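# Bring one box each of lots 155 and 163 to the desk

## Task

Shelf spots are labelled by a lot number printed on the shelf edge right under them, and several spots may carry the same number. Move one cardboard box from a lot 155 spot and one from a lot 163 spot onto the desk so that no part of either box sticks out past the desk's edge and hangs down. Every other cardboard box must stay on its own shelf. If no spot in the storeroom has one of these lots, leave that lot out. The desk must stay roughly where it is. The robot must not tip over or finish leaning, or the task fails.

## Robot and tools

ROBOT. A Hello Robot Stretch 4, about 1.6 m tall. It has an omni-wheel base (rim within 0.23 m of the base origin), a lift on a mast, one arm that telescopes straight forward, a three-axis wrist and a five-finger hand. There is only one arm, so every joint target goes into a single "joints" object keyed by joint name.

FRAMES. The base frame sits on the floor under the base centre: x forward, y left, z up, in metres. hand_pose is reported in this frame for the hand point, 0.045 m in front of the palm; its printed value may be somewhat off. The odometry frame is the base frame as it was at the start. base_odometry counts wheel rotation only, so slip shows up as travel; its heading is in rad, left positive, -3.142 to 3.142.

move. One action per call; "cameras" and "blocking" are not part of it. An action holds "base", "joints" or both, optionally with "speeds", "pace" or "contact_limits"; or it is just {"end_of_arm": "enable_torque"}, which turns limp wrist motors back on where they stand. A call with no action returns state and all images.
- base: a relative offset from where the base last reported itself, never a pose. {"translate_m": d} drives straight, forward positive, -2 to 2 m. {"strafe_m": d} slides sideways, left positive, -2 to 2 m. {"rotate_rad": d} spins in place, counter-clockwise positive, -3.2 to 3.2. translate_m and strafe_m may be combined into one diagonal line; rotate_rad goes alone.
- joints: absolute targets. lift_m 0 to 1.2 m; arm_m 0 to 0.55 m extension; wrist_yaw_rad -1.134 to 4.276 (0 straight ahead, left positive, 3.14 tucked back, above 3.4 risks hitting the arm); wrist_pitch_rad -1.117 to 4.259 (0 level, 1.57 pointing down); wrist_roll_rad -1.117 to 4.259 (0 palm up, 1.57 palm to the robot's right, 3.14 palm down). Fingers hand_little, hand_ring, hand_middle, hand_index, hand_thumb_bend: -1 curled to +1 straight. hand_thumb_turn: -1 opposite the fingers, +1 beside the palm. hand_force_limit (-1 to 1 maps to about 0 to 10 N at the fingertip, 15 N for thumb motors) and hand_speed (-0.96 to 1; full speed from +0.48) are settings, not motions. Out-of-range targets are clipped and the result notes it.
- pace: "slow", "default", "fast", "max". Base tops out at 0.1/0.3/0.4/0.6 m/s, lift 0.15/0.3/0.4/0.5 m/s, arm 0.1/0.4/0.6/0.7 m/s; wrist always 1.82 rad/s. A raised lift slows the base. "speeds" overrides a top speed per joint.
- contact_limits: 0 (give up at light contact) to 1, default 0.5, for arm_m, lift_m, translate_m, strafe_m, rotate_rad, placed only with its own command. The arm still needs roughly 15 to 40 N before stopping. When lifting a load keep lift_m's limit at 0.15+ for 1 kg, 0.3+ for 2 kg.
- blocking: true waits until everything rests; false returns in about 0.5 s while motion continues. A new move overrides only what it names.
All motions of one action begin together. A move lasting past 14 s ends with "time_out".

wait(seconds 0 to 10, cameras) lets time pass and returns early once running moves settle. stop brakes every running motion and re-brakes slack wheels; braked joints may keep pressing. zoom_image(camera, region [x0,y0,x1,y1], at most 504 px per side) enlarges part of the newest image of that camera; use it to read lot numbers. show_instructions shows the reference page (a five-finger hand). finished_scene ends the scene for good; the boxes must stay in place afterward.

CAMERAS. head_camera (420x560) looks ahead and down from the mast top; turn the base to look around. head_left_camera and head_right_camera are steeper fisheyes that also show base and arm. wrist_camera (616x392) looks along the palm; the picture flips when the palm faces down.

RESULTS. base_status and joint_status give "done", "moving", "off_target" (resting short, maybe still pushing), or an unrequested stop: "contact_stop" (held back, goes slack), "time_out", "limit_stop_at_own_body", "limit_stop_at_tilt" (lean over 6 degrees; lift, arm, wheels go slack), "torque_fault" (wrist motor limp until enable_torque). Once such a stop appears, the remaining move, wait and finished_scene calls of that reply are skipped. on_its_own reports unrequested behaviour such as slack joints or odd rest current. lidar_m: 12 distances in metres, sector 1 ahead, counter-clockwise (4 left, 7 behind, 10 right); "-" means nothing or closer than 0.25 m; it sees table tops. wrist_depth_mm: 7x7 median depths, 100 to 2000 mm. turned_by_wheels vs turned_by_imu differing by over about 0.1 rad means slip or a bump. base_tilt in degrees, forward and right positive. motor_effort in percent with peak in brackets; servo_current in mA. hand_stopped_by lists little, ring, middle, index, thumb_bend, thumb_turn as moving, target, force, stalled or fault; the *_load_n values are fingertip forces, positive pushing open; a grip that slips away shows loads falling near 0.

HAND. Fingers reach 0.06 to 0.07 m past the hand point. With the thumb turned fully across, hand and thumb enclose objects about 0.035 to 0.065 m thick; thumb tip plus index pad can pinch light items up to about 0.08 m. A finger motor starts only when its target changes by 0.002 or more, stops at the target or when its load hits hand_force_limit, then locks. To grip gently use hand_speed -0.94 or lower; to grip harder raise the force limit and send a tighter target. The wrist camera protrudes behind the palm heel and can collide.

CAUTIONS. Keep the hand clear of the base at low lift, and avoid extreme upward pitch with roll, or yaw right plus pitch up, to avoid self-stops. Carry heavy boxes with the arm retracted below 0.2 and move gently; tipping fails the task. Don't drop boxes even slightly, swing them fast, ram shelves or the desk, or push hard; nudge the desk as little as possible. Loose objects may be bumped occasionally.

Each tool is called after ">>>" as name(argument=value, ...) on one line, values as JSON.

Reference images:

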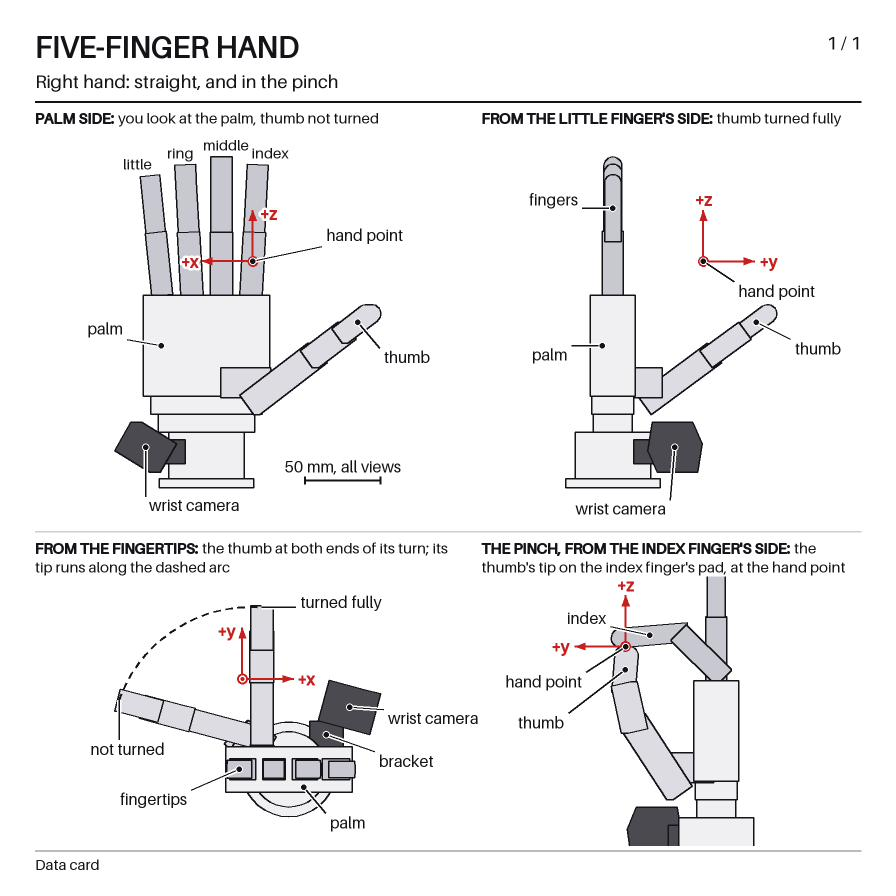

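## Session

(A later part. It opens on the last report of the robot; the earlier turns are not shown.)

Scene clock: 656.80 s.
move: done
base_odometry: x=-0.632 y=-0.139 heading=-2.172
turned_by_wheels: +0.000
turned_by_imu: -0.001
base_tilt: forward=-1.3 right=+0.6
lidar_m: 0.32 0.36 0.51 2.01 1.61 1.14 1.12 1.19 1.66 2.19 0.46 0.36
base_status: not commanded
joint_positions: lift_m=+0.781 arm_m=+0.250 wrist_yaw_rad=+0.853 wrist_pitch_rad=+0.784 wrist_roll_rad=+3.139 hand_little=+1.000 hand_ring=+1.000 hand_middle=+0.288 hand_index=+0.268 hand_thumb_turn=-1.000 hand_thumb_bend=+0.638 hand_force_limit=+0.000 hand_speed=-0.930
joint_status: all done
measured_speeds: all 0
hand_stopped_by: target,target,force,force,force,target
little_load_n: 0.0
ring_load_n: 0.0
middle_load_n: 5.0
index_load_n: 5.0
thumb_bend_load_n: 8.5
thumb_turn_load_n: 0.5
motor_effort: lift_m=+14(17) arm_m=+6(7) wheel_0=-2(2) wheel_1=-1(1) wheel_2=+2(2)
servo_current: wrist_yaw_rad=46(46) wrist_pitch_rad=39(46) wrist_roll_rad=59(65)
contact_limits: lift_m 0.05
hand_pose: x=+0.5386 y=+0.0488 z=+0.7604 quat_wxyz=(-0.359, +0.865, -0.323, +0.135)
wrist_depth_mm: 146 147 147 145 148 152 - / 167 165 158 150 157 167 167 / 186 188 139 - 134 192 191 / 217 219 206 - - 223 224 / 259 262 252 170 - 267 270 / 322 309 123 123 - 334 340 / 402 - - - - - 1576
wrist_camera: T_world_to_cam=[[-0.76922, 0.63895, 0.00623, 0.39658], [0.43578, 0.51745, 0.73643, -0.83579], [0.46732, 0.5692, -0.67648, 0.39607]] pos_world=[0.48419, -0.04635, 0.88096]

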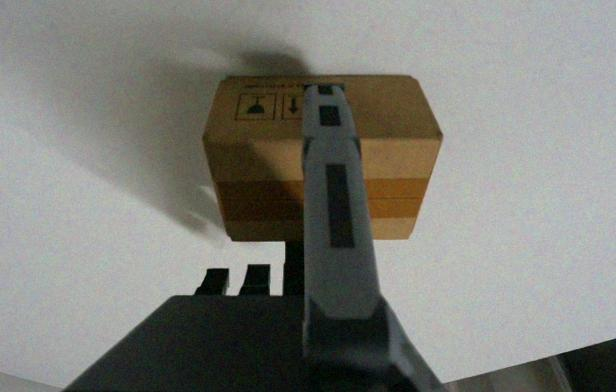

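>>> move(joints={"hand_index": 1.0, "hand_middle": 1.0, "hand_thumb_bend": 1.0, "hand_speed": -0.88}, cameras=["wrist_camera"])

Scene clock: 666.63 s.
move: done
base_odometry: x=-0.632 y=-0.139 heading=-2.172
turned_by_wheels: +0.000
turned_by_imu: -0.001
base_tilt: forward=-1.6 right=+0.5
lidar_m: 0.33 0.36 0.51 2.02 1.63 1.16 1.11 1.17 1.64 2.21 0.49 0.35
base_status: not commanded
joint_positions: lift_m=+0.781 arm_m=+0.250 wrist_yaw_rad=+0.853 wrist_pitch_rad=+0.784 wrist_roll_rad=+3.139 hand_little=+1.000 hand_ring=+1.000 hand_middle=+1.000 hand_index=+1.000 hand_thumb_turn=-1.000 hand_thumb_bend=+1.000 hand_force_limit=+0.000 hand_speed=-0.880
joint_status: all done
measured_speeds: all 0
hand_stopped_by: target,target,target,target,target,target
little_load_n: 0.0
ring_load_n: 0.0
middle_load_n: 0.0
index_load_n: 0.0
thumb_bend_load_n: 0.0
thumb_turn_load_n: 0.0
motor_effort: lift_m=+14(14) arm_m=+6(7) wheel_0=-1(2) wheel_1=-1(2) wheel_2=+2(2)
servo_current: wrist_yaw_rad=52(52) wrist_pitch_rad=39(52) wrist_roll_rad=52(65)
contact_limits: lift_m 0.05
hand_pose: x=+0.5386 y=+0.0488 z=+0.7604 quat_wxyz=(-0.359, +0.865, -0.323, +0.135)
wrist_depth_mm: 146 146 147 145 148 152 - / 167 165 160 147 159 168 172 / 186 187 140 - 136 191 191 / 217 217 206 - - 223 224 / 259 260 252 224 - 266 268 / 322 307 123 - - 334 340 / 404 - - - - - 1576
wrist_camera: T_world_to_cam=[[-0.76922, 0.63895, 0.00623, 0.39658], [0.43578, 0.51745, 0.73643, -0.83579], [0.46732, 0.5692, -0.67648, 0.39607]] pos_world=[0.48419, -0.04635, 0.88096]

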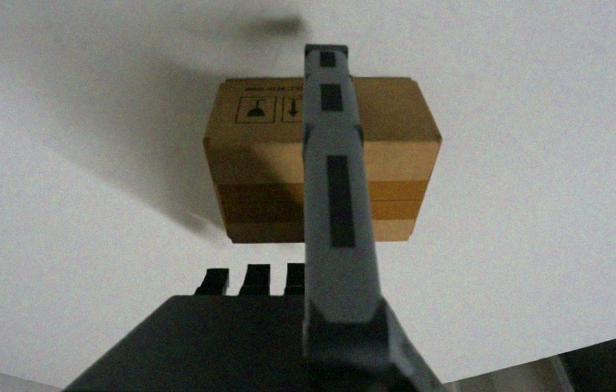

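>>> move(joints={"lift_m": 0.9}, pace="slow", cameras=["wrist_camera"])

>>> move(joints={"arm_m": 0.0}, base={"translate_m": -0.42}, cameras=["head_camera"])

>>> move(base={"strafe_m": -1.65}, joints={"lift_m": 0.6}, cameras=["head_camera","head_right_camera"])

Scene clock: 691.50 s.
move: done
base_odometry: x=-0.632 y=-0.139 heading=-2.172
turned_by_wheels: +0.000
turned_by_imu: -0.001
base_tilt: forward=-1.4 right=+0.5
lidar_m: 0.33 0.33 0.47 2.03 1.67 1.17 1.13 1.19 1.64 2.21 0.49 0.35
base_status: not commanded
joint_positions: lift_m=+0.900 arm_m=+0.250 wrist_yaw_rad=+0.853 wrist_pitch_rad=+0.784 wrist_roll_rad=+3.139 hand_little=+1.000 hand_ring=+1.000 hand_middle=+1.000 hand_index=+1.000 hand_thumb_turn=-1.000 hand_thumb_bend=+1.000 hand_force_limit=+0.000 hand_speed=-0.880
joint_status: all done
measured_speeds: all 0
hand_stopped_by: target,target,target,target,target,target
little_load_n: 0.0
ring_load_n: -0.5
middle_load_n: 0.0
index_load_n: 0.0
thumb_bend_load_n: 0.0
thumb_turn_load_n: 0.0
motor_effort: lift_m=+24(28) arm_m=+6(7) wheel_0=-1(2) wheel_1=-1(2) wheel_2=+2(2)
servo_current: wrist_yaw_rad=46(52) wrist_pitch_rad=39(46) wrist_roll_rad=46(59)
hand_pose: x=+0.5386 y=+0.0488 z=+0.8788 quat_wxyz=(-0.359, +0.865, -0.323, +0.135)
wrist_depth_mm: 262 259 255 219 257 268 268 / 290 293 291 118 296 297 296 / 330 332 334 338 338 338 338 / 373 373 387 379 - 394 382 / - - - - - - 1808 / - - 123 - - - - / - - - - - - -
wrist_camera: T_world_to_cam=[[-0.76922, 0.63895, 0.00623, 0.39584], [0.43578, 0.51745, 0.73643, -0.92298], [0.46732, 0.5692, -0.67648, 0.47616]] pos_world=[0.48419, -0.04635, 0.99936]

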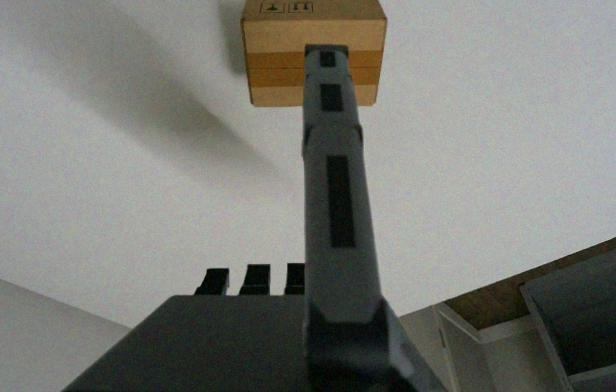

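Scene clock: 694.40 s.
move: done
base_odometry: x=-0.394 y=+0.207 heading=-2.172
turned_by_wheels: +0.000
turned_by_imu: -0.002
base_tilt: forward=-1.3 right=+0.5
lidar_m: 0.75 0.76 2.14 2.02 1.03 0.75 0.69 0.72 1.04 2.19 1.12 0.80
base_status: done
joint_positions: lift_m=+0.900 arm_m=+0.000 wrist_yaw_rad=+0.853 wrist_pitch_rad=+0.784 wrist_roll_rad=+3.139 hand_little=+1.000 hand_ring=+1.000 hand_middle=+1.000 hand_index=+1.000 hand_thumb_turn=-1.000 hand_thumb_bend=+1.000 hand_force_limit=+0.000 hand_speed=-0.880
joint_status: all done
measured_speeds: all 0
hand_stopped_by: target,target,target,target,target,target
little_load_n: 0.0
ring_load_n: 0.0
middle_load_n: 0.0
index_load_n: 0.0
thumb_bend_load_n: 0.0
thumb_turn_load_n: 0.0
motor_effort: lift_m=+23(24) arm_m=-6(9) wheel_0=+0(8) wheel_1=+0(6) wheel_2=-1(11)
servo_current: wrist_yaw_rad=39(52) wrist_pitch_rad=46(46) wrist_roll_rad=46(65)
hand_pose: x=+0.2891 y=+0.0488 z=+0.8788 quat_wxyz=(-0.359, +0.865, -0.323, +0.135)
wrist_depth_mm: 960 946 946 946 960 946 976 / 1042 1060 1060 1008 1078 1078 1078 / 1205 1205 1205 1205 - 1229 1229 / 1308 1366 1397 1397 - 1430 1430 / - 1078 1576 1618 - 1708 1708 / - - 123 123 - - - / - - - - - - -

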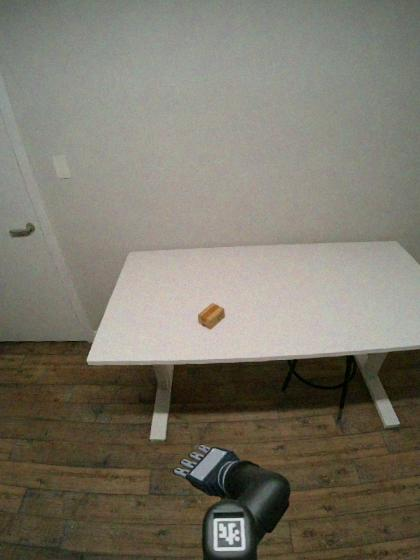

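Scene clock: 701.23 s.
move: done
base_odometry: x=-1.755 y=+1.140 heading=-2.172
turned_by_wheels: +0.000
turned_by_imu: -0.009
base_tilt: forward=-1.3 right=+0.5
lidar_m: 1.53 1.00 1.11 2.94 1.04 0.81 2.18 0.80 0.58 0.54 0.57 0.80
base_status: done
joint_positions: lift_m=+0.600 arm_m=+0.000 wrist_yaw_rad=+0.853 wrist_pitch_rad=+0.784 wrist_roll_rad=+3.139 hand_little=+1.000 hand_ring=+1.000 hand_middle=+1.000 hand_index=+1.000 hand_thumb_turn=-1.000 hand_thumb_bend=+1.000 hand_force_limit=+0.000 hand_speed=-0.880
joint_status: all done
measured_speeds: all 0
hand_stopped_by: target,target,target,target,target,target
little_load_n: 0.0
ring_load_n: 0.0
middle_load_n: 0.0
index_load_n: 0.0
thumb_bend_load_n: 0.0
thumb_turn_load_n: 0.0
motor_effort: lift_m=+15(19) arm_m=-6(6) wheel_0=-1(11) wheel_1=+2(9) wheel_2=+1(7)
servo_current: wrist_yaw_rad=59(59) wrist_pitch_rad=46(52) wrist_roll_rad=46(65)
hand_pose: x=+0.2891 y=+0.0488 z=+0.5796 quat_wxyz=(-0.359, +0.865, -0.323, +0.135)
wrist_depth_mm: 661 661 661 668 668 668 683 / 732 741 750 707 750 750 759 / 831 842 854 854 - 866 854 / 976 991 991 991 - 991 991 / 1118 1160 1160 1138 - 1205 1229 / - 1308 123 - - 1499 1537 / - - - - - - -

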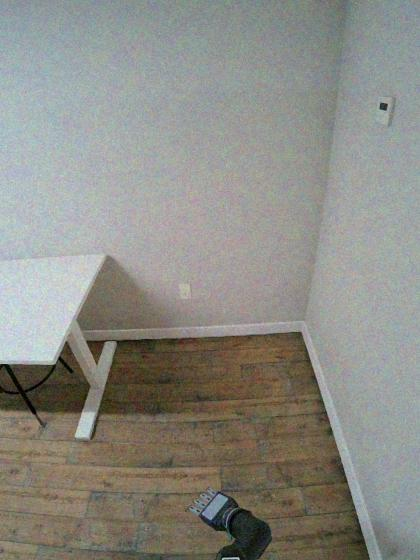

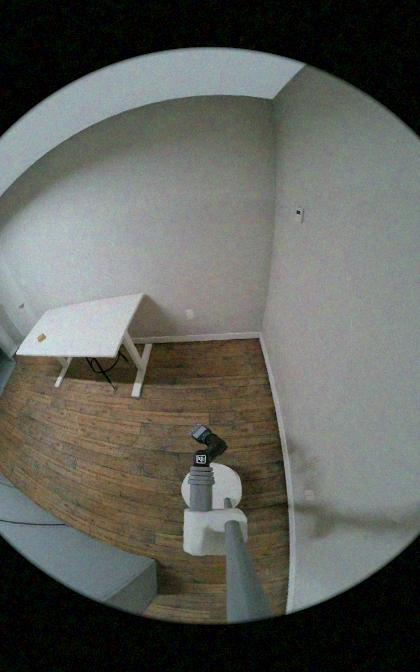

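>>> move(base={"rotate_rad": 3.14}, cameras=["head_camera","head_right_camera"])

Scene clock: 711.00 s.
move: done
base_odometry: x=-1.755 y=+1.140 heading=+0.968
turned_by_wheels: +3.140
turned_by_imu: +3.133
base_tilt: forward=-1.4 right=+0.3
lidar_m: 2.15 0.82 0.59 0.54 0.58 0.79 1.55 1.01 1.13 2.80 1.03 0.83
base_status: done
joint_positions: lift_m=+0.600 arm_m=+0.000 wrist_yaw_rad=+0.853 wrist_pitch_rad=+0.784 wrist_roll_rad=+3.139 hand_little=+1.000 hand_ring=+1.000 hand_middle=+1.000 hand_index=+1.000 hand_thumb_turn=-1.000 hand_thumb_bend=+1.000 hand_force_limit=+0.000 hand_speed=-0.880
joint_status: not commanded
measured_speeds: all 0
hand_stopped_by: target,target,target,target,target,target
little_load_n: 0.0
ring_load_n: 0.0
middle_load_n: 0.0
index_load_n: 0.0
thumb_bend_load_n: 0.0
thumb_turn_load_n: 0.0
motor_effort: lift_m=+15(15) arm_m=-6(6) wheel_0=+1(7) wheel_1=-1(8) wheel_2=-2(9)
servo_current: wrist_yaw_rad=46(52) wrist_pitch_rad=39(52) wrist_roll_rad=52(65)
hand_pose: x=+0.2891 y=+0.0488 z=+0.5796 quat_wxyz=(-0.359, +0.865, -0.323, +0.135)
wrist_depth_mm: 668 654 661 668 668 668 683 / 741 741 750 723 750 750 - / 842 854 854 854 - - - / 976 991 991 991 - - - / 1182 1160 1138 - - - - / 1464 1366 123 - - - - / - - - - - - -

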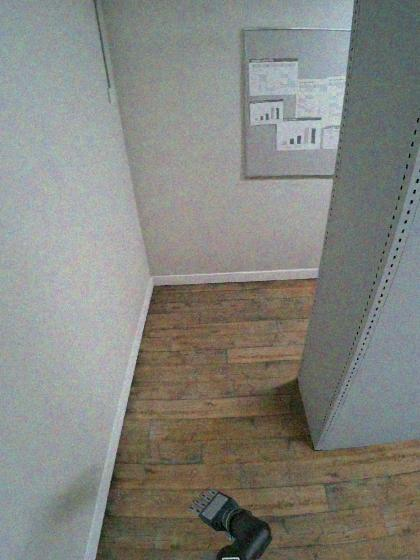

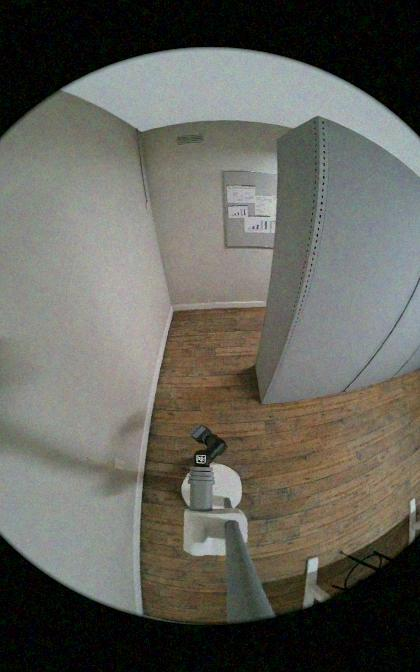

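>>> move(base={"translate_m": 1.35}, cameras=[])

>>> move(base={"rotate_rad": -1.565}, cameras=["head_camera","head_right_camera"])

Scene clock: 727.70 s.
move: done
base_odometry: x=-0.990 y=+2.253 heading=+0.968
turned_by_wheels: +0.000
turned_by_imu: -0.001
base_tilt: forward=-1.4 right=+0.5
lidar_m: 0.79 0.82 0.59 0.53 0.58 0.83 2.40 0.62 0.45 0.66 1.19 0.85
base_status: done
joint_positions: lift_m=+0.600 arm_m=+0.000 wrist_yaw_rad=+0.853 wrist_pitch_rad=+0.784 wrist_roll_rad=+3.139 hand_little=+1.000 hand_ring=+1.000 hand_middle=+1.000 hand_index=+1.000 hand_thumb_turn=-1.000 hand_thumb_bend=+1.000 hand_force_limit=+0.000 hand_speed=-0.880
joint_status: not commanded
measured_speeds: all 0
hand_stopped_by: target,target,target,target,target,target
little_load_n: 0.0
ring_load_n: 0.0
middle_load_n: 0.0
index_load_n: 0.0
thumb_bend_load_n: 0.0
thumb_turn_load_n: 0.0
motor_effort: lift_m=+15(15) arm_m=-6(6) wheel_0=-1(7) wheel_1=+0(6) wheel_2=+1(15)
servo_current: wrist_yaw_rad=39(52) wrist_pitch_rad=46(46) wrist_roll_rad=39(72)
hand_pose: x=+0.2891 y=+0.0488 z=+0.5795 quat_wxyz=(-0.359, +0.865, -0.323, +0.135)
wrist_depth_mm: 654 661 668 668 668 668 676 / 683 750 750 715 750 759 - / - 798 854 854 - - - / - - 931 991 - - - / - - - - - - - / - - 122 - - - - / - - - - - - -

Scene clock: 729.77 s.
move: done
base_odometry: x=-0.990 y=+2.253 heading=-0.597
turned_by_wheels: -1.565
turned_by_imu: -1.563
base_tilt: forward=-1.5 right=+0.4
lidar_m: 0.63 1.17 0.88 0.80 0.80 0.58 0.54 0.57 0.82 2.27 0.62 0.44
base_status: done
joint_positions: lift_m=+0.600 arm_m=+0.000 wrist_yaw_rad=+0.853 wrist_pitch_rad=+0.784 wrist_roll_rad=+3.139 hand_little=+1.000 hand_ring=+1.000 hand_middle=+1.000 hand_index=+1.000 hand_thumb_turn=-1.000 hand_thumb_bend=+1.000 hand_force_limit=+0.000 hand_speed=-0.880
joint_status: not commanded
measured_speeds: all 0
hand_stopped_by: target,target,target,target,target,target
little_load_n: 0.0
ring_load_n: 0.0
middle_load_n: 0.0
index_load_n: 0.0
thumb_bend_load_n: 0.0
thumb_turn_load_n: 0.0
motor_effort: lift_m=+15(15) arm_m=-6(6) wheel_0=-1(7) wheel_1=-1(8) wheel_2=+2(11)
servo_current: wrist_yaw_rad=46(52) wrist_pitch_rad=39(46) wrist_roll_rad=46(65)
hand_pose: x=+0.2891 y=+0.0488 z=+0.5795 quat_wxyz=(-0.359, +0.865, -0.323, +0.135)
wrist_depth_mm: 668 668 668 668 676 676 676 / 732 741 750 715 759 750 741 / 842 842 854 854 - 854 854 / 976 991 991 991 - 960 - / 1182 1160 1160 1118 - - - / 1464 1397 123 123 - - - / 1808 - - - - - -

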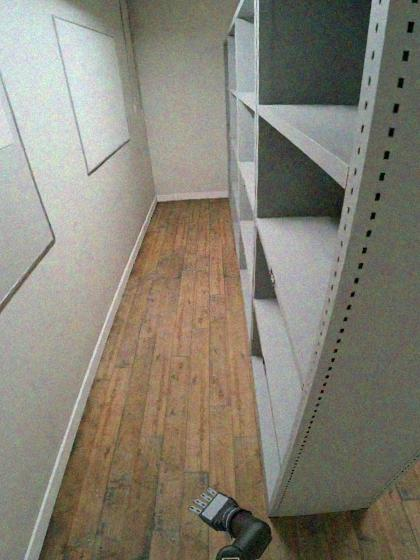

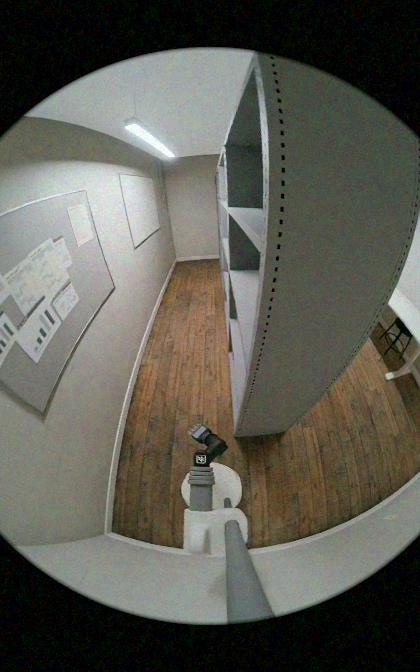

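>>> move(base={"strafe_m": 0.28}, cameras=["head_camera","head_right_camera"])

>>> zoom_image(camera="head_camera", region=[200, 0, 420, 500])

Scene clock: 742.00 s.
move: done
base_odometry: x=-0.832 y=+2.484 heading=-0.597
turned_by_wheels: +0.000
turned_by_imu: +0.000
base_tilt: forward=-1.2 right=+0.5
lidar_m: 1.76 0.77 0.54 0.53 0.55 0.59 0.54 0.59 0.84 2.28 0.62 0.63
base_status: done
joint_positions: lift_m=+0.600 arm_m=+0.000 wrist_yaw_rad=+0.853 wrist_pitch_rad=+0.784 wrist_roll_rad=+3.139 hand_little=+1.000 hand_ring=+1.000 hand_middle=+1.000 hand_index=+1.000 hand_thumb_turn=-1.000 hand_thumb_bend=+1.000 hand_force_limit=+0.000 hand_speed=-0.880
joint_status: not commanded
measured_speeds: all 0
hand_stopped_by: target,target,target,target,target,target
little_load_n: 0.0
ring_load_n: 0.0
middle_load_n: 0.0
index_load_n: 0.0
thumb_bend_load_n: 0.0
thumb_turn_load_n: 0.0
motor_effort: lift_m=+15(15) arm_m=-6(6) wheel_0=+2(10) wheel_1=-2(10) wheel_2=+1(8)
servo_current: wrist_yaw_rad=46(52) wrist_pitch_rad=39(52) wrist_roll_rad=52(65)
hand_pose: x=+0.2891 y=+0.0488 z=+0.5795 quat_wxyz=(-0.359, +0.865, -0.323, +0.135)
wrist_depth_mm: 668 661 668 668 668 661 683 / 732 741 759 707 750 750 723 / 842 842 854 854 - 768 - / 976 991 976 991 - - - / 1160 1160 1138 - - - - / 1464 1366 123 - - - - / 1756 - - - - - -

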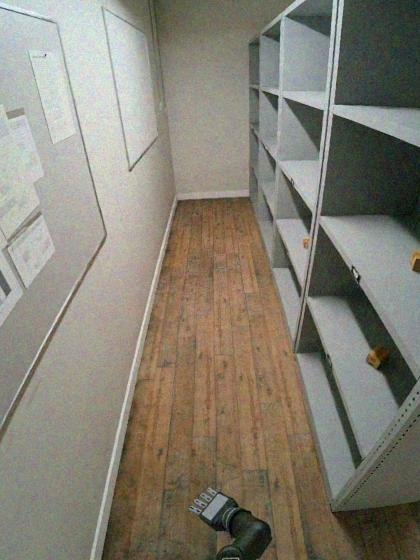

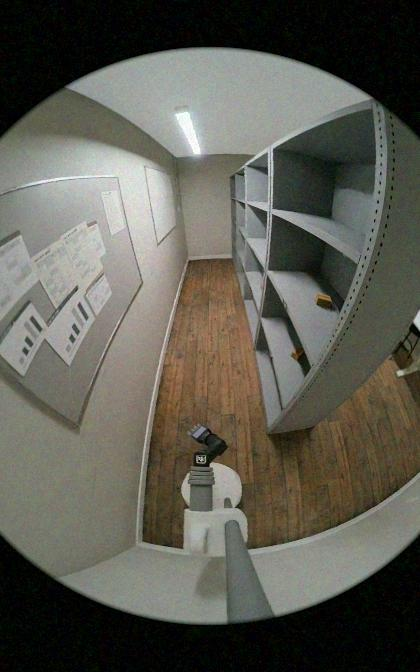

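Scaled by 1.008 from the camera's image (finer frame: 1200x1600).

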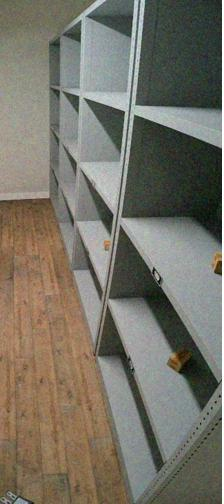

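>>> move(base={"translate_m": 0.95}, cameras=[])

>>> move(base={"rotate_rad": -1.57}, cameras=["head_camera","head_right_camera","head_left_camera"])

Scene clock: 753.03 s.
move: done
base_odometry: x=-0.046 y=+1.950 heading=-0.597
turned_by_wheels: +0.000
turned_by_imu: -0.004
base_tilt: forward=-1.4 right=+0.6
lidar_m: 1.75 0.79 0.57 0.51 0.55 0.77 1.51 0.64 0.45 0.41 0.45 0.64
base_status: done
joint_positions: lift_m=+0.600 arm_m=+0.000 wrist_yaw_rad=+0.853 wrist_pitch_rad=+0.784 wrist_roll_rad=+3.139 hand_little=+1.000 hand_ring=+1.000 hand_middle=+1.000 hand_index=+1.000 hand_thumb_turn=-1.000 hand_thumb_bend=+1.000 hand_force_limit=+0.000 hand_speed=-0.880
joint_status: not commanded
measured_speeds: all 0
hand_stopped_by: target,target,target,target,target,target
little_load_n: 0.0
ring_load_n: 0.0
middle_load_n: 0.0
index_load_n: 0.0
thumb_bend_load_n: -0.5
thumb_turn_load_n: 0.0
motor_effort: lift_m=+16(16) arm_m=-6(6) wheel_0=+0(7) wheel_1=-1(7) wheel_2=+1(14)
servo_current: wrist_yaw_rad=46(52) wrist_pitch_rad=39(46) wrist_roll_rad=52(65)
hand_pose: x=+0.2891 y=+0.0488 z=+0.5795 quat_wxyz=(-0.359, +0.865, -0.323, +0.135)
wrist_depth_mm: 668 661 661 668 668 676 683 / 741 741 741 715 750 750 715 / 831 842 842 854 - 768 - / 976 976 991 976 - - - / 1160 1160 1138 - - - - / 1464 1397 122 - - - - / 1708 - - - - - -

Scene clock: 755.10 s.
move: done
base_odometry: x=-0.046 y=+1.950 heading=-2.167
turned_by_wheels: -1.570
turned_by_imu: -1.568
base_tilt: forward=-1.3 right=+0.5
lidar_m: 0.41 0.44 0.60 1.77 0.79 0.56 0.52 0.57 0.78 1.49 0.63 0.44
base_status: done
joint_positions: lift_m=+0.600 arm_m=+0.000 wrist_yaw_rad=+0.853 wrist_pitch_rad=+0.784 wrist_roll_rad=+3.139 hand_little=+1.000 hand_ring=+1.000 hand_middle=+1.000 hand_index=+1.000 hand_thumb_turn=-1.000 hand_thumb_bend=+1.000 hand_force_limit=+0.000 hand_speed=-0.880
joint_status: not commanded
measured_speeds: all 0
hand_stopped_by: target,target,target,target,target,target
little_load_n: 0.0
ring_load_n: 0.0
middle_load_n: 0.0
index_load_n: 0.0
thumb_bend_load_n: 0.0
thumb_turn_load_n: 0.0
motor_effort: lift_m=+16(16) arm_m=-6(6) wheel_0=+0(8) wheel_1=-1(8) wheel_2=-1(10)
servo_current: wrist_yaw_rad=46(52) wrist_pitch_rad=39(52) wrist_roll_rad=46(65)
hand_pose: x=+0.2891 y=+0.0488 z=+0.5795 quat_wxyz=(-0.359, +0.865, -0.323, +0.135)
wrist_depth_mm: - - - 654 676 676 683 / - - - 113 759 759 750 / - - - - - 866 854 / - - - - - 1008 1008 / - - - - - 1160 1205 / - - 123 - - - 1499 / - - - - - - 1863
pictures: head_camera, head_left_camera, head_right_camera

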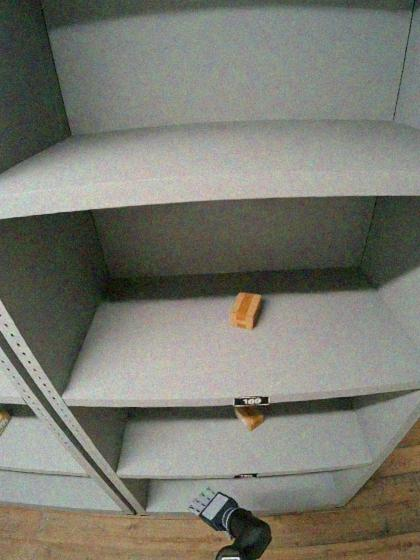

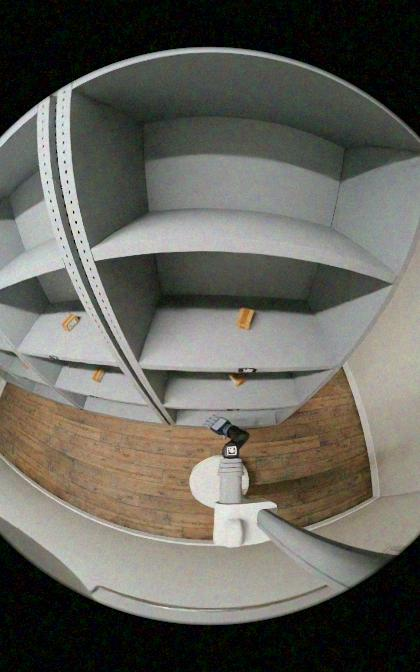

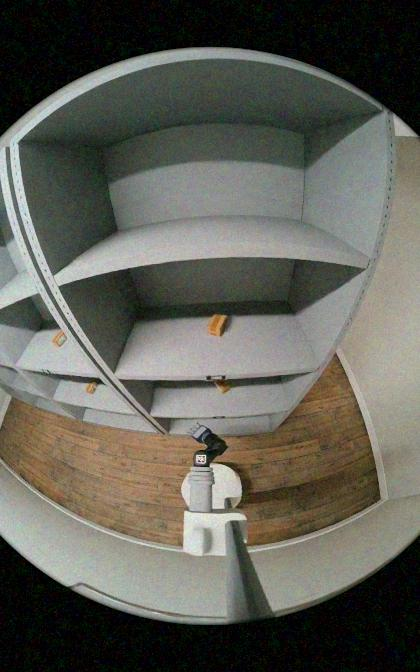

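>>> zoom_image(camera="head_camera", region=[210, 380, 290, 440])

>>> zoom_image(camera="head_camera", region=[210, 450, 280, 500])

>>> zoom_image(camera="head_left_camera", region=[0, 280, 160, 420])

Scaled by 6.300 from the camera's image (finer frame: 1200x1600).

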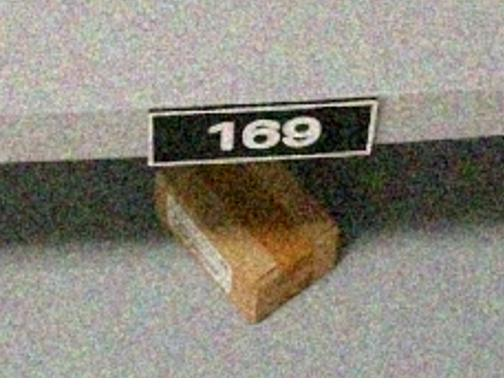

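Scaled by 7.200 from the camera's image (finer frame: 1200x1600).

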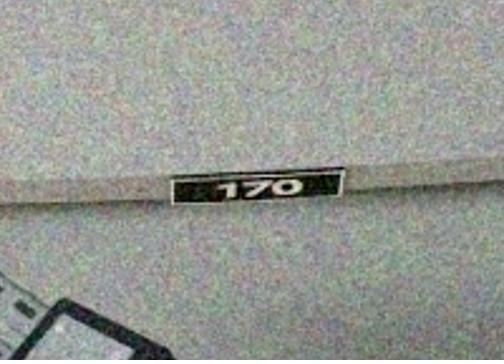

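Scaled by 3.150 from the camera's image (finer frame: 600x960).

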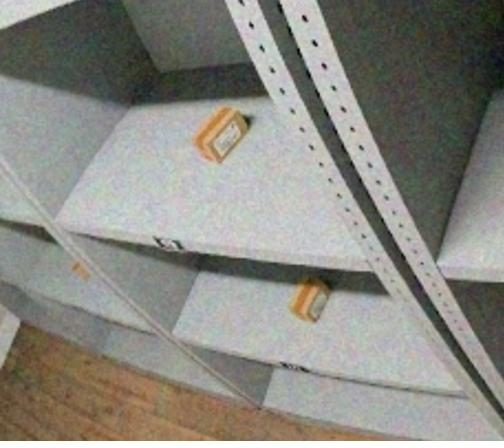

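>>> move(base={"translate_m": -0.08, "strafe_m": 0.85}, cameras=["head_camera","head_left_camera"])

Scene clock: 770.57 s.
move: done
base_odometry: x=+0.702 y=+1.539 heading=-2.167
turned_by_wheels: +0.000
turned_by_imu: +0.002
base_tilt: forward=-1.3 right=+0.4
lidar_m: 0.47 0.53 0.72 1.89 0.68 0.46 0.44 0.48 0.65 1.82 0.74 0.51
base_status: done
joint_positions: lift_m=+0.600 arm_m=+0.000 wrist_yaw_rad=+0.853 wrist_pitch_rad=+0.784 wrist_roll_rad=+3.139 hand_little=+1.000 hand_ring=+1.000 hand_middle=+1.000 hand_index=+1.000 hand_thumb_turn=-1.000 hand_thumb_bend=+1.000 hand_force_limit=+0.000 hand_speed=-0.880
joint_status: not commanded
measured_speeds: all 0
hand_stopped_by: target,target,target,target,target,target
little_load_n: 0.0
ring_load_n: 0.0
middle_load_n: 0.0
index_load_n: 0.0
thumb_bend_load_n: 0.0
thumb_turn_load_n: 0.0
motor_effort: lift_m=+16(16) arm_m=-6(6) wheel_0=+1(10) wheel_1=-1(10) wheel_2=+0(9)
servo_current: wrist_yaw_rad=33(59) wrist_pitch_rad=46(52) wrist_roll_rad=39(72)
hand_pose: x=+0.2891 y=+0.0488 z=+0.5795 quat_wxyz=(-0.359, +0.865, -0.323, +0.135)
wrist_depth_mm: - - 647 668 676 668 683 / - - - 715 759 750 759 / - - - - - 866 866 / - - - - - 991 991 / 282 - - - - 1205 1205 / 324 322 122 - - 1430 1537 / - - - - - - 1863

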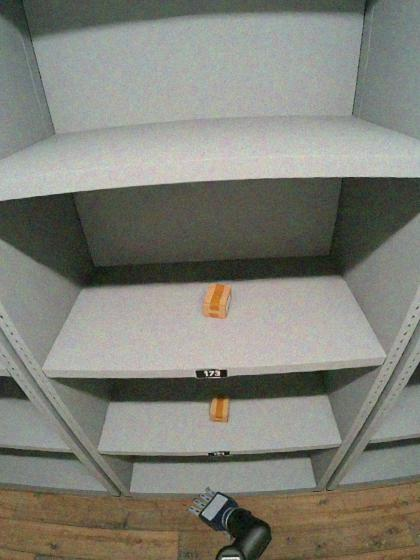

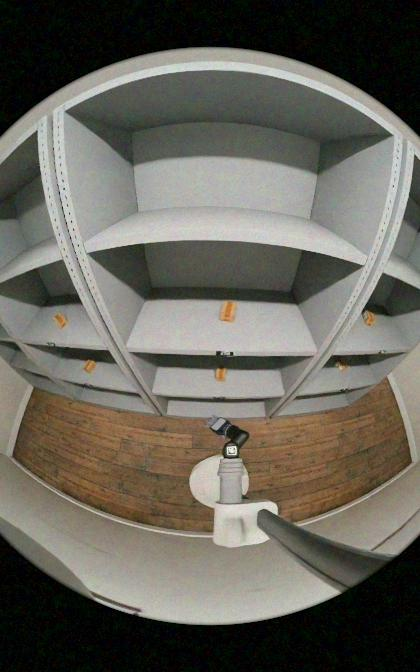

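>>> zoom_image(camera="head_camera", region=[180, 350, 260, 400])

>>> zoom_image(camera="head_camera", region=[190, 435, 250, 475])

>>> zoom_image(camera="head_left_camera", region=[0, 280, 160, 420])

Scaled by 6.300 from the camera's image (finer frame: 1200x1600).

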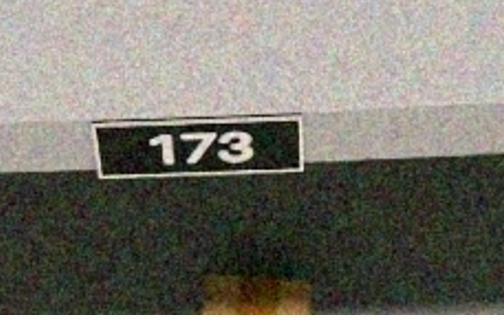

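Scaled by 8.400 from the camera's image (finer frame: 1200x1600).

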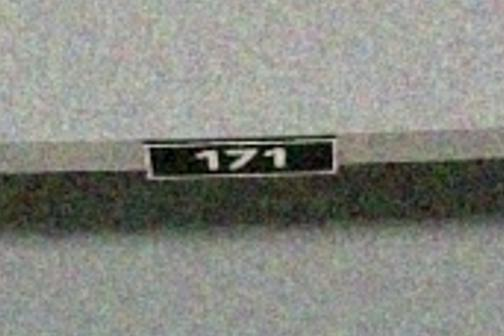

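Scaled by 3.150 from the camera's image (finer frame: 600x960).

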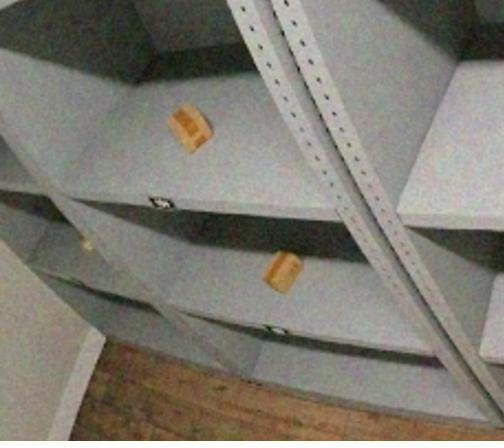

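>>> move(base={"strafe_m": 0.85}, cameras=["head_camera","head_left_camera"])

Scene clock: 782.50 s.
move: done
base_odometry: x=+1.405 y=+1.062 heading=-2.167
turned_by_wheels: +0.000
turned_by_imu: +0.002
base_tilt: forward=-1.4 right=+0.7
lidar_m: 0.49 0.53 0.75 1.49 0.66 0.48 0.44 0.47 0.66 1.86 0.74 0.52
base_status: done
joint_positions: lift_m=+0.600 arm_m=+0.000 wrist_yaw_rad=+0.853 wrist_pitch_rad=+0.784 wrist_roll_rad=+3.139 hand_little=+1.000 hand_ring=+1.000 hand_middle=+1.000 hand_index=+1.000 hand_thumb_turn=-1.000 hand_thumb_bend=+1.000 hand_force_limit=+0.000 hand_speed=-0.880
joint_status: not commanded
measured_speeds: all 0
hand_stopped_by: target,target,target,target,target,target
little_load_n: 0.0
ring_load_n: 0.0
middle_load_n: 0.0
index_load_n: 0.0
thumb_bend_load_n: 0.0
thumb_turn_load_n: 0.0
motor_effort: lift_m=+16(16) arm_m=-6(6) wheel_0=-1(11) wheel_1=-1(10) wheel_2=-1(6)
servo_current: wrist_yaw_rad=39(52) wrist_pitch_rad=39(46) wrist_roll_rad=52(65)
hand_pose: x=+0.2891 y=+0.0488 z=+0.5795 quat_wxyz=(-0.359, +0.865, -0.323, +0.135)
wrist_depth_mm: - - 647 668 668 668 683 / - - - 715 750 759 750 / - - - - - 866 866 / - - - - - 1008 1008 / - - - - - 1182 1205 / - - 123 - - 1366 - / - - - - - - -

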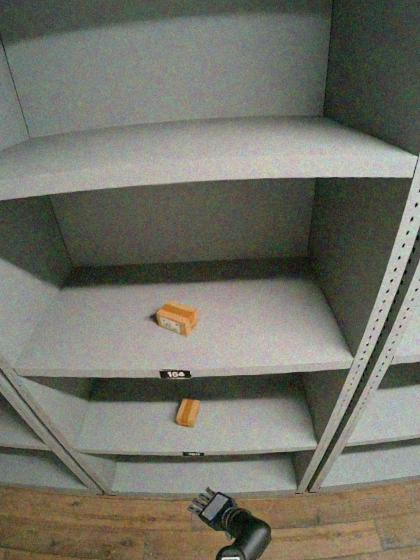

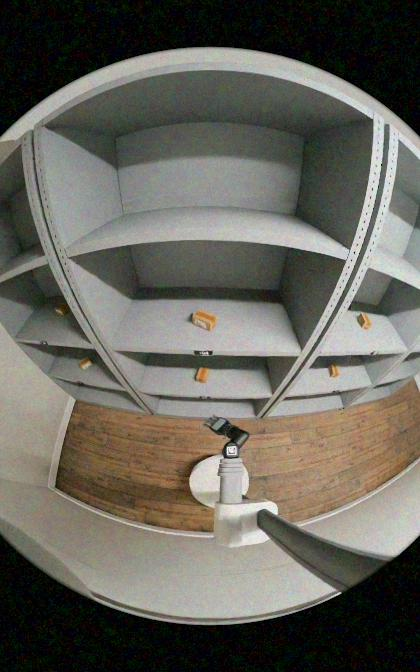

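>>> zoom_image(camera="head_camera", region=[140, 355, 210, 395])

>>> zoom_image(camera="head_camera", region=[165, 435, 225, 475])

>>> zoom_image(camera="head_left_camera", region=[0, 260, 140, 420])

Scaled by 7.200 from the camera's image (finer frame: 1200x1600).

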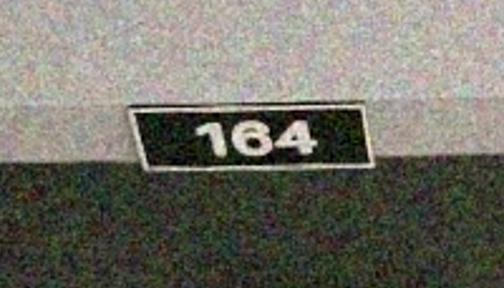

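Scaled by 8.400 from the camera's image (finer frame: 1200x1600).

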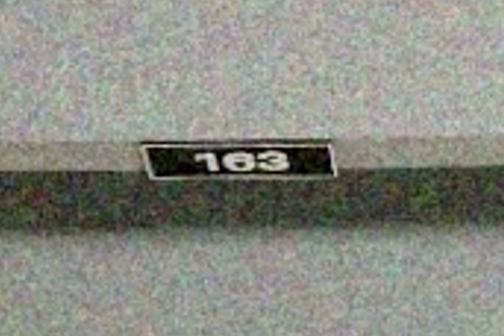

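Scaled by 3.150 from the camera's image (finer frame: 600x960).

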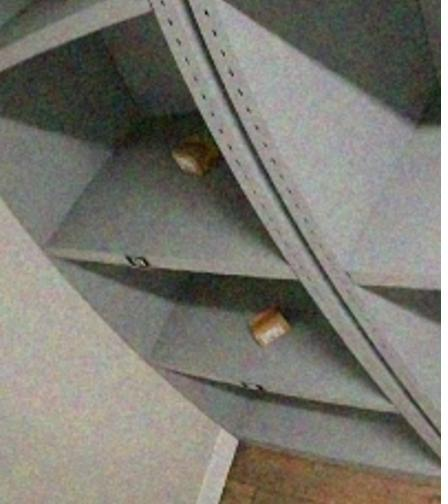

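>>> zoom_image(camera="head_camera", region=[150, 380, 250, 480])

Scaled by 5.040 from the camera's image (finer frame: 1200x1600).

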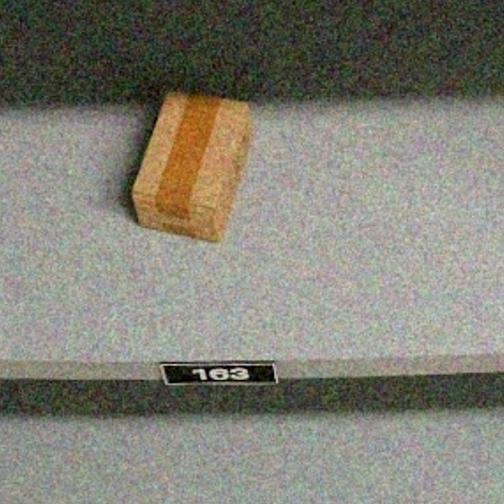

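>>> move(joints={"lift_m": 0.66, "wrist_yaw_rad": 1.353})

>>> move(base={"translate_m": 0.2, "strafe_m": 0.045}, pace="slow", cameras=["head_camera","wrist_camera"])

Scene clock: 833.80 s.
move: done
base_odometry: x=+1.405 y=+1.062 heading=-2.167
turned_by_wheels: +0.000
turned_by_imu: -0.001
base_tilt: forward=-1.4 right=+0.6
lidar_m: 0.51 0.54 0.74 1.50 0.67 0.47 0.45 0.46 0.68 1.87 0.72 0.53
base_status: not commanded
joint_positions: lift_m=+0.660 arm_m=+0.000 wrist_yaw_rad=+1.350 wrist_pitch_rad=+0.784 wrist_roll_rad=+3.139 hand_little=+1.000 hand_ring=+1.000 hand_middle=+1.000 hand_index=+1.000 hand_thumb_turn=-1.000 hand_thumb_bend=+1.000 hand_force_limit=+0.000 hand_speed=-0.880
joint_status: all done
measured_speeds: all 0
hand_stopped_by: target,target,target,target,target,target
little_load_n: 0.0
ring_load_n: 0.0
middle_load_n: 0.0
index_load_n: 0.0
thumb_bend_load_n: 0.0
thumb_turn_load_n: 0.0
motor_effort: lift_m=+24(27) arm_m=-6(6) wheel_0=-1(1) wheel_1=-1(1) wheel_2=-1(1)
servo_current: wrist_yaw_rad=46(130) wrist_pitch_rad=46(52) wrist_roll_rad=46(65)
hand_pose: x=+0.2515 y=+0.0991 z=+0.6388 quat_wxyz=(-0.381, +0.918, -0.100, +0.043)
wrist_depth_mm: - - 723 723 715 732 741 / - - 809 768 820 820 831 / - - 904 931 - 931 931 / - - 891 1060 - 1078 1098 / - - - 1182 - 1308 1255 / - - 123 - - - 1397 / - - - - - - -
pictures: none

Scene clock: 837.10 s.
move: done
base_odometry: x=+1.330 y=+0.871 heading=-2.167
turned_by_wheels: +0.000
turned_by_imu: +0.000
base_tilt: forward=-1.5 right=+0.6
lidar_m: 0.29 0.31 0.47 1.28 0.95 0.69 0.64 0.69 0.92 1.27 0.46 0.31
base_status: done
joint_positions: lift_m=+0.660 arm_m=+0.000 wrist_yaw_rad=+1.350 wrist_pitch_rad=+0.784 wrist_roll_rad=+3.139 hand_little=+1.000 hand_ring=+1.000 hand_middle=+1.000 hand_index=+1.000 hand_thumb_turn=-1.000 hand_thumb_bend=+1.000 hand_force_limit=+0.000 hand_speed=-0.880
joint_status: not commanded
measured_speeds: all 0
hand_stopped_by: target,target,target,target,target,target
little_load_n: 0.0
ring_load_n: 0.0
middle_load_n: 0.0
index_load_n: 0.0
thumb_bend_load_n: 0.0
thumb_turn_load_n: 0.0
motor_effort: lift_m=+23(24) arm_m=-6(6) wheel_0=+1(5) wheel_1=+0(6) wheel_2=+0(9)
servo_current: wrist_yaw_rad=46(59) wrist_pitch_rad=46(52) wrist_roll_rad=39(72)
hand_pose: x=+0.2515 y=+0.0991 z=+0.6388 quat_wxyz=(-0.381, +0.918, -0.100, +0.043)
wrist_depth_mm: - - - 707 732 723 741 / 224 - - 113 820 820 809 / 213 - - - - 917 931 / 231 - - - - 1098 1098 / - - - - - 1308 1308 / - - 123 - - - - / - - - - - - -
wrist_camera: T_world_to_cam=[[-0.98084, 0.19474, 0.00631, 0.24159], [0.1363, 0.66266, 0.73641, -0.58624], [0.13922, 0.72316, -0.67651, 0.48658]] pos_world=[0.24912, -0.01044, 0.75936]

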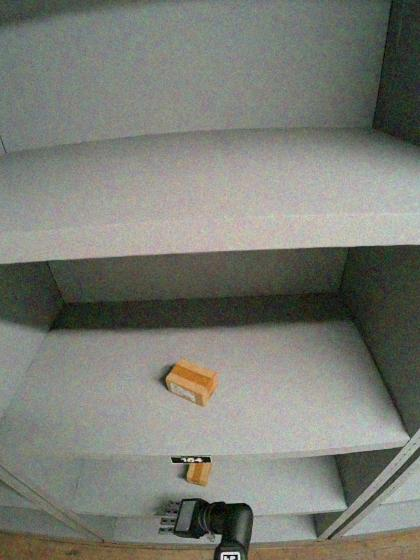

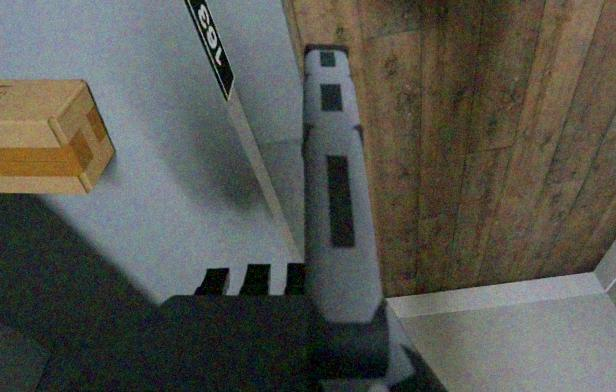

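>>> move(joints={"arm_m": 0.19}, pace="slow", contact_limits={"arm_m": 0.2}, cameras=["wrist_camera","head_right_camera"])

Scene clock: 855.83 s.
move: done
base_odometry: x=+1.330 y=+0.871 heading=-2.167
turned_by_wheels: +0.000
turned_by_imu: -0.002
base_tilt: forward=-1.4 right=+0.6
lidar_m: 0.28 0.32 0.44 1.27 0.94 0.68 0.65 0.68 0.94 1.24 0.44 0.32
base_status: not commanded
joint_positions: lift_m=+0.660 arm_m=+0.190 wrist_yaw_rad=+1.350 wrist_pitch_rad=+0.784 wrist_roll_rad=+3.139 hand_little=+1.000 hand_ring=+1.000 hand_middle=+1.000 hand_index=+1.000 hand_thumb_turn=-1.000 hand_thumb_bend=+1.000 hand_force_limit=+0.000 hand_speed=-0.880
joint_status: all done
measured_speeds: all 0
hand_stopped_by: target,target,target,target,target,target
little_load_n: 0.0
ring_load_n: 0.0
middle_load_n: 0.0
index_load_n: 0.0
thumb_bend_load_n: 0.0
thumb_turn_load_n: 0.0
motor_effort: lift_m=+24(24) arm_m=+7(9) wheel_0=+1(1) wheel_1=+0(0) wheel_2=-1(1)
servo_current: wrist_yaw_rad=46(52) wrist_pitch_rad=52(52) wrist_roll_rad=46(72)
contact_limits: arm_m 0.2
hand_pose: x=+0.4410 y=+0.0991 z=+0.6388 quat_wxyz=(-0.381, +0.918, -0.100, +0.043)
wrist_depth_mm: - - 175 186 182 - 741 / - - 182 118 - - 820 / - - 206 - - - 946 / - - - - - 1118 1098 / - - - - - 1308 1308 / - - 123 - - - - / - - - - - - -
pictures: head_right_camera, wrist_camera
wrist_camera: T_world_to_cam=[[-0.98084, 0.19474, 0.00631, 0.42746], [0.1363, 0.66266, 0.73641, -0.61207], [0.13922, 0.72316, -0.67651, 0.4602]] pos_world=[0.43862, -0.01044, 0.75936]

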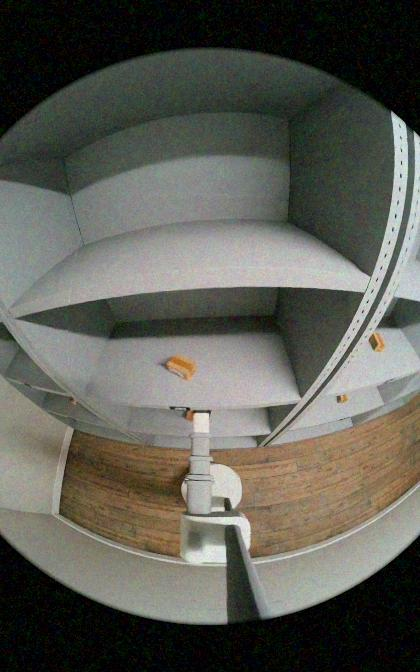

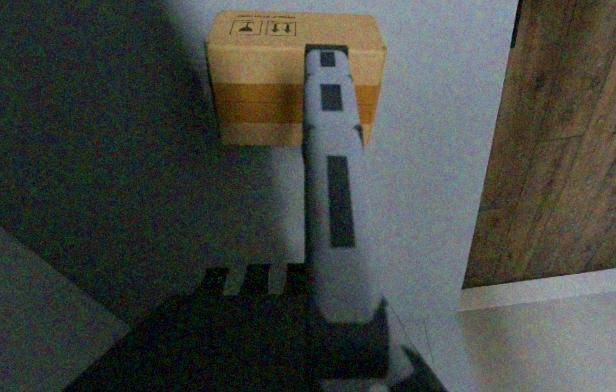

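>>> zoom_image(camera="wrist_camera", region=[180, 0, 420, 170])

Scaled by 2.100.

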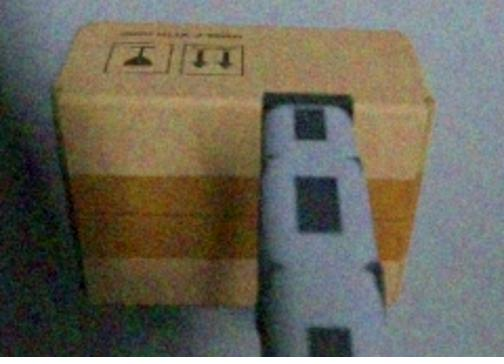

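>>> move(base={"strafe_m": -0.0056}, joints={"arm_m": 0.2006, "lift_m": 0.61}, pace="slow", contact_limits={"lift_m": 0.2, "arm_m": 0.2}, cameras=["wrist_camera"])

>>> zoom_image(camera="wrist_camera", region=[180, 30, 460, 220])

Scene clock: 887.90 s.
move: done
base_odometry: x=+1.326 y=+0.875 heading=-2.167
turned_by_wheels: +0.000
turned_by_imu: -0.002
base_tilt: forward=-1.4 right=+0.5
lidar_m: 0.29 0.32 0.46 1.30 0.95 0.70 0.64 0.68 0.94 1.22 0.44 0.33
base_status: done
joint_positions: lift_m=+0.610 arm_m=+0.200 wrist_yaw_rad=+1.351 wrist_pitch_rad=+0.784 wrist_roll_rad=+3.139 hand_little=+1.000 hand_ring=+1.000 hand_middle=+1.000 hand_index=+1.000 hand_thumb_turn=-1.000 hand_thumb_bend=+1.000 hand_force_limit=+0.000 hand_speed=-0.880
joint_status: all done
measured_speeds: all 0
hand_stopped_by: target,target,target,target,target,target
little_load_n: 0.0
ring_load_n: 0.0
middle_load_n: 0.0
index_load_n: 0.0
thumb_bend_load_n: 0.0
thumb_turn_load_n: 0.0
motor_effort: lift_m=+14(21) arm_m=+7(9) wheel_0=-1(6) wheel_1=+2(6) wheel_2=-1(4)
servo_current: wrist_yaw_rad=52(52) wrist_pitch_rad=46(46) wrist_roll_rad=52(59)
contact_limits: arm_m 0.2; lift_m 0.2
hand_pose: x=+0.4516 y=+0.0991 z=+0.5896 quat_wxyz=(-0.381, +0.918, -0.100, +0.043)
wrist_depth_mm: - - - - - - - / - - 151 118 158 - - / - - 147 - 148 - - / - - - 171 - - 1060 / - - - - - - 1229 / - - 123 - - - - / - - - - - - -
wrist_camera: T_world_to_cam=[[-0.98086, 0.19459, 0.00632, 0.43815], [0.1362, 0.66264, 0.73645, -0.57733], [0.13912, 0.72322, -0.67647, 0.42539]] pos_world=[0.44922, -0.01034, 0.71016]

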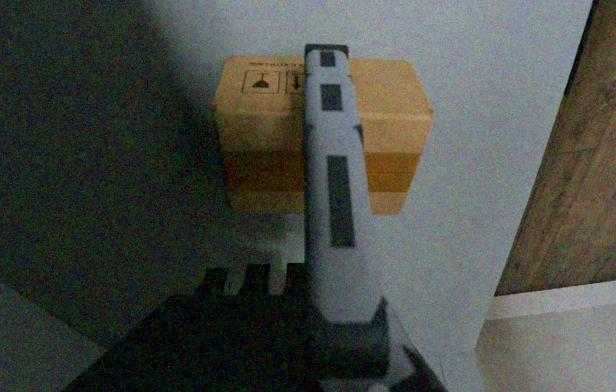

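Scaled by 1.800.

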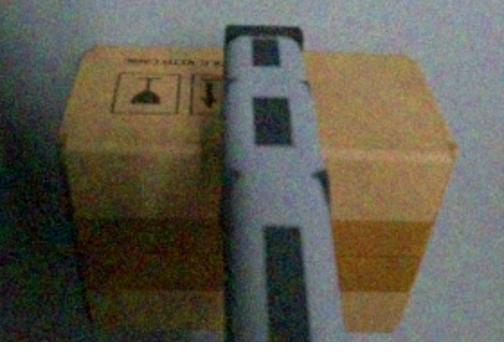

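>>> move(joints={"lift_m": 0.5945}, pace="slow", contact_limits={"lift_m": 0.2}, cameras=["wrist_camera"])

Scene clock: 895.33 s.
move: done
base_odometry: x=+1.326 y=+0.875 heading=-2.167
turned_by_wheels: +0.000
turned_by_imu: -0.001
base_tilt: forward=-1.4 right=+0.4
lidar_m: 0.29 0.30 0.46 1.30 0.95 0.67 0.63 0.69 0.96 1.32 0.45 0.30
base_status: not commanded
joint_positions: lift_m=+0.595 arm_m=+0.200 wrist_yaw_rad=+1.351 wrist_pitch_rad=+0.784 wrist_roll_rad=+3.139 hand_little=+1.000 hand_ring=+1.000 hand_middle=+1.000 hand_index=+1.000 hand_thumb_turn=-1.000 hand_thumb_bend=+1.000 hand_force_limit=+0.000 hand_speed=-0.880
joint_status: all done
measured_speeds: all 0
hand_stopped_by: target,target,target,target,target,target
little_load_n: 0.0
ring_load_n: 0.0
middle_load_n: 0.0
index_load_n: 0.0
thumb_bend_load_n: 0.0
thumb_turn_load_n: 0.0
motor_effort: lift_m=+14(17) arm_m=+7(7) wheel_0=-1(1) wheel_1=+1(2) wheel_2=-1(1)
servo_current: wrist_yaw_rad=52(52) wrist_pitch_rad=46(46) wrist_roll_rad=52(65)
contact_limits: arm_m 0.2; lift_m 0.2
hand_pose: x=+0.4516 y=+0.0991 z=+0.5741 quat_wxyz=(-0.381, +0.918, -0.100, +0.043)
wrist_depth_mm: - - - - - - - / - - 152 118 151 - - / - - 135 132 135 - - / - - - 149 - - - / - - - - - - 1205 / - - 123 - - - - / - - - - - - -
wrist_camera: T_world_to_cam=[[-0.98086, 0.19459, 0.00632, 0.43825], [0.1362, 0.66264, 0.73645, -0.56591], [0.13912, 0.72322, -0.67647, 0.4149]] pos_world=[0.44922, -0.01034, 0.69466]

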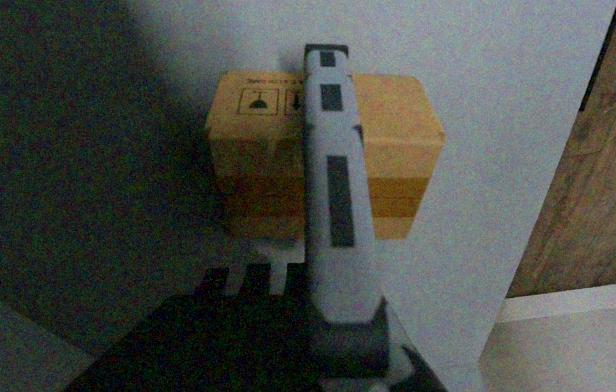

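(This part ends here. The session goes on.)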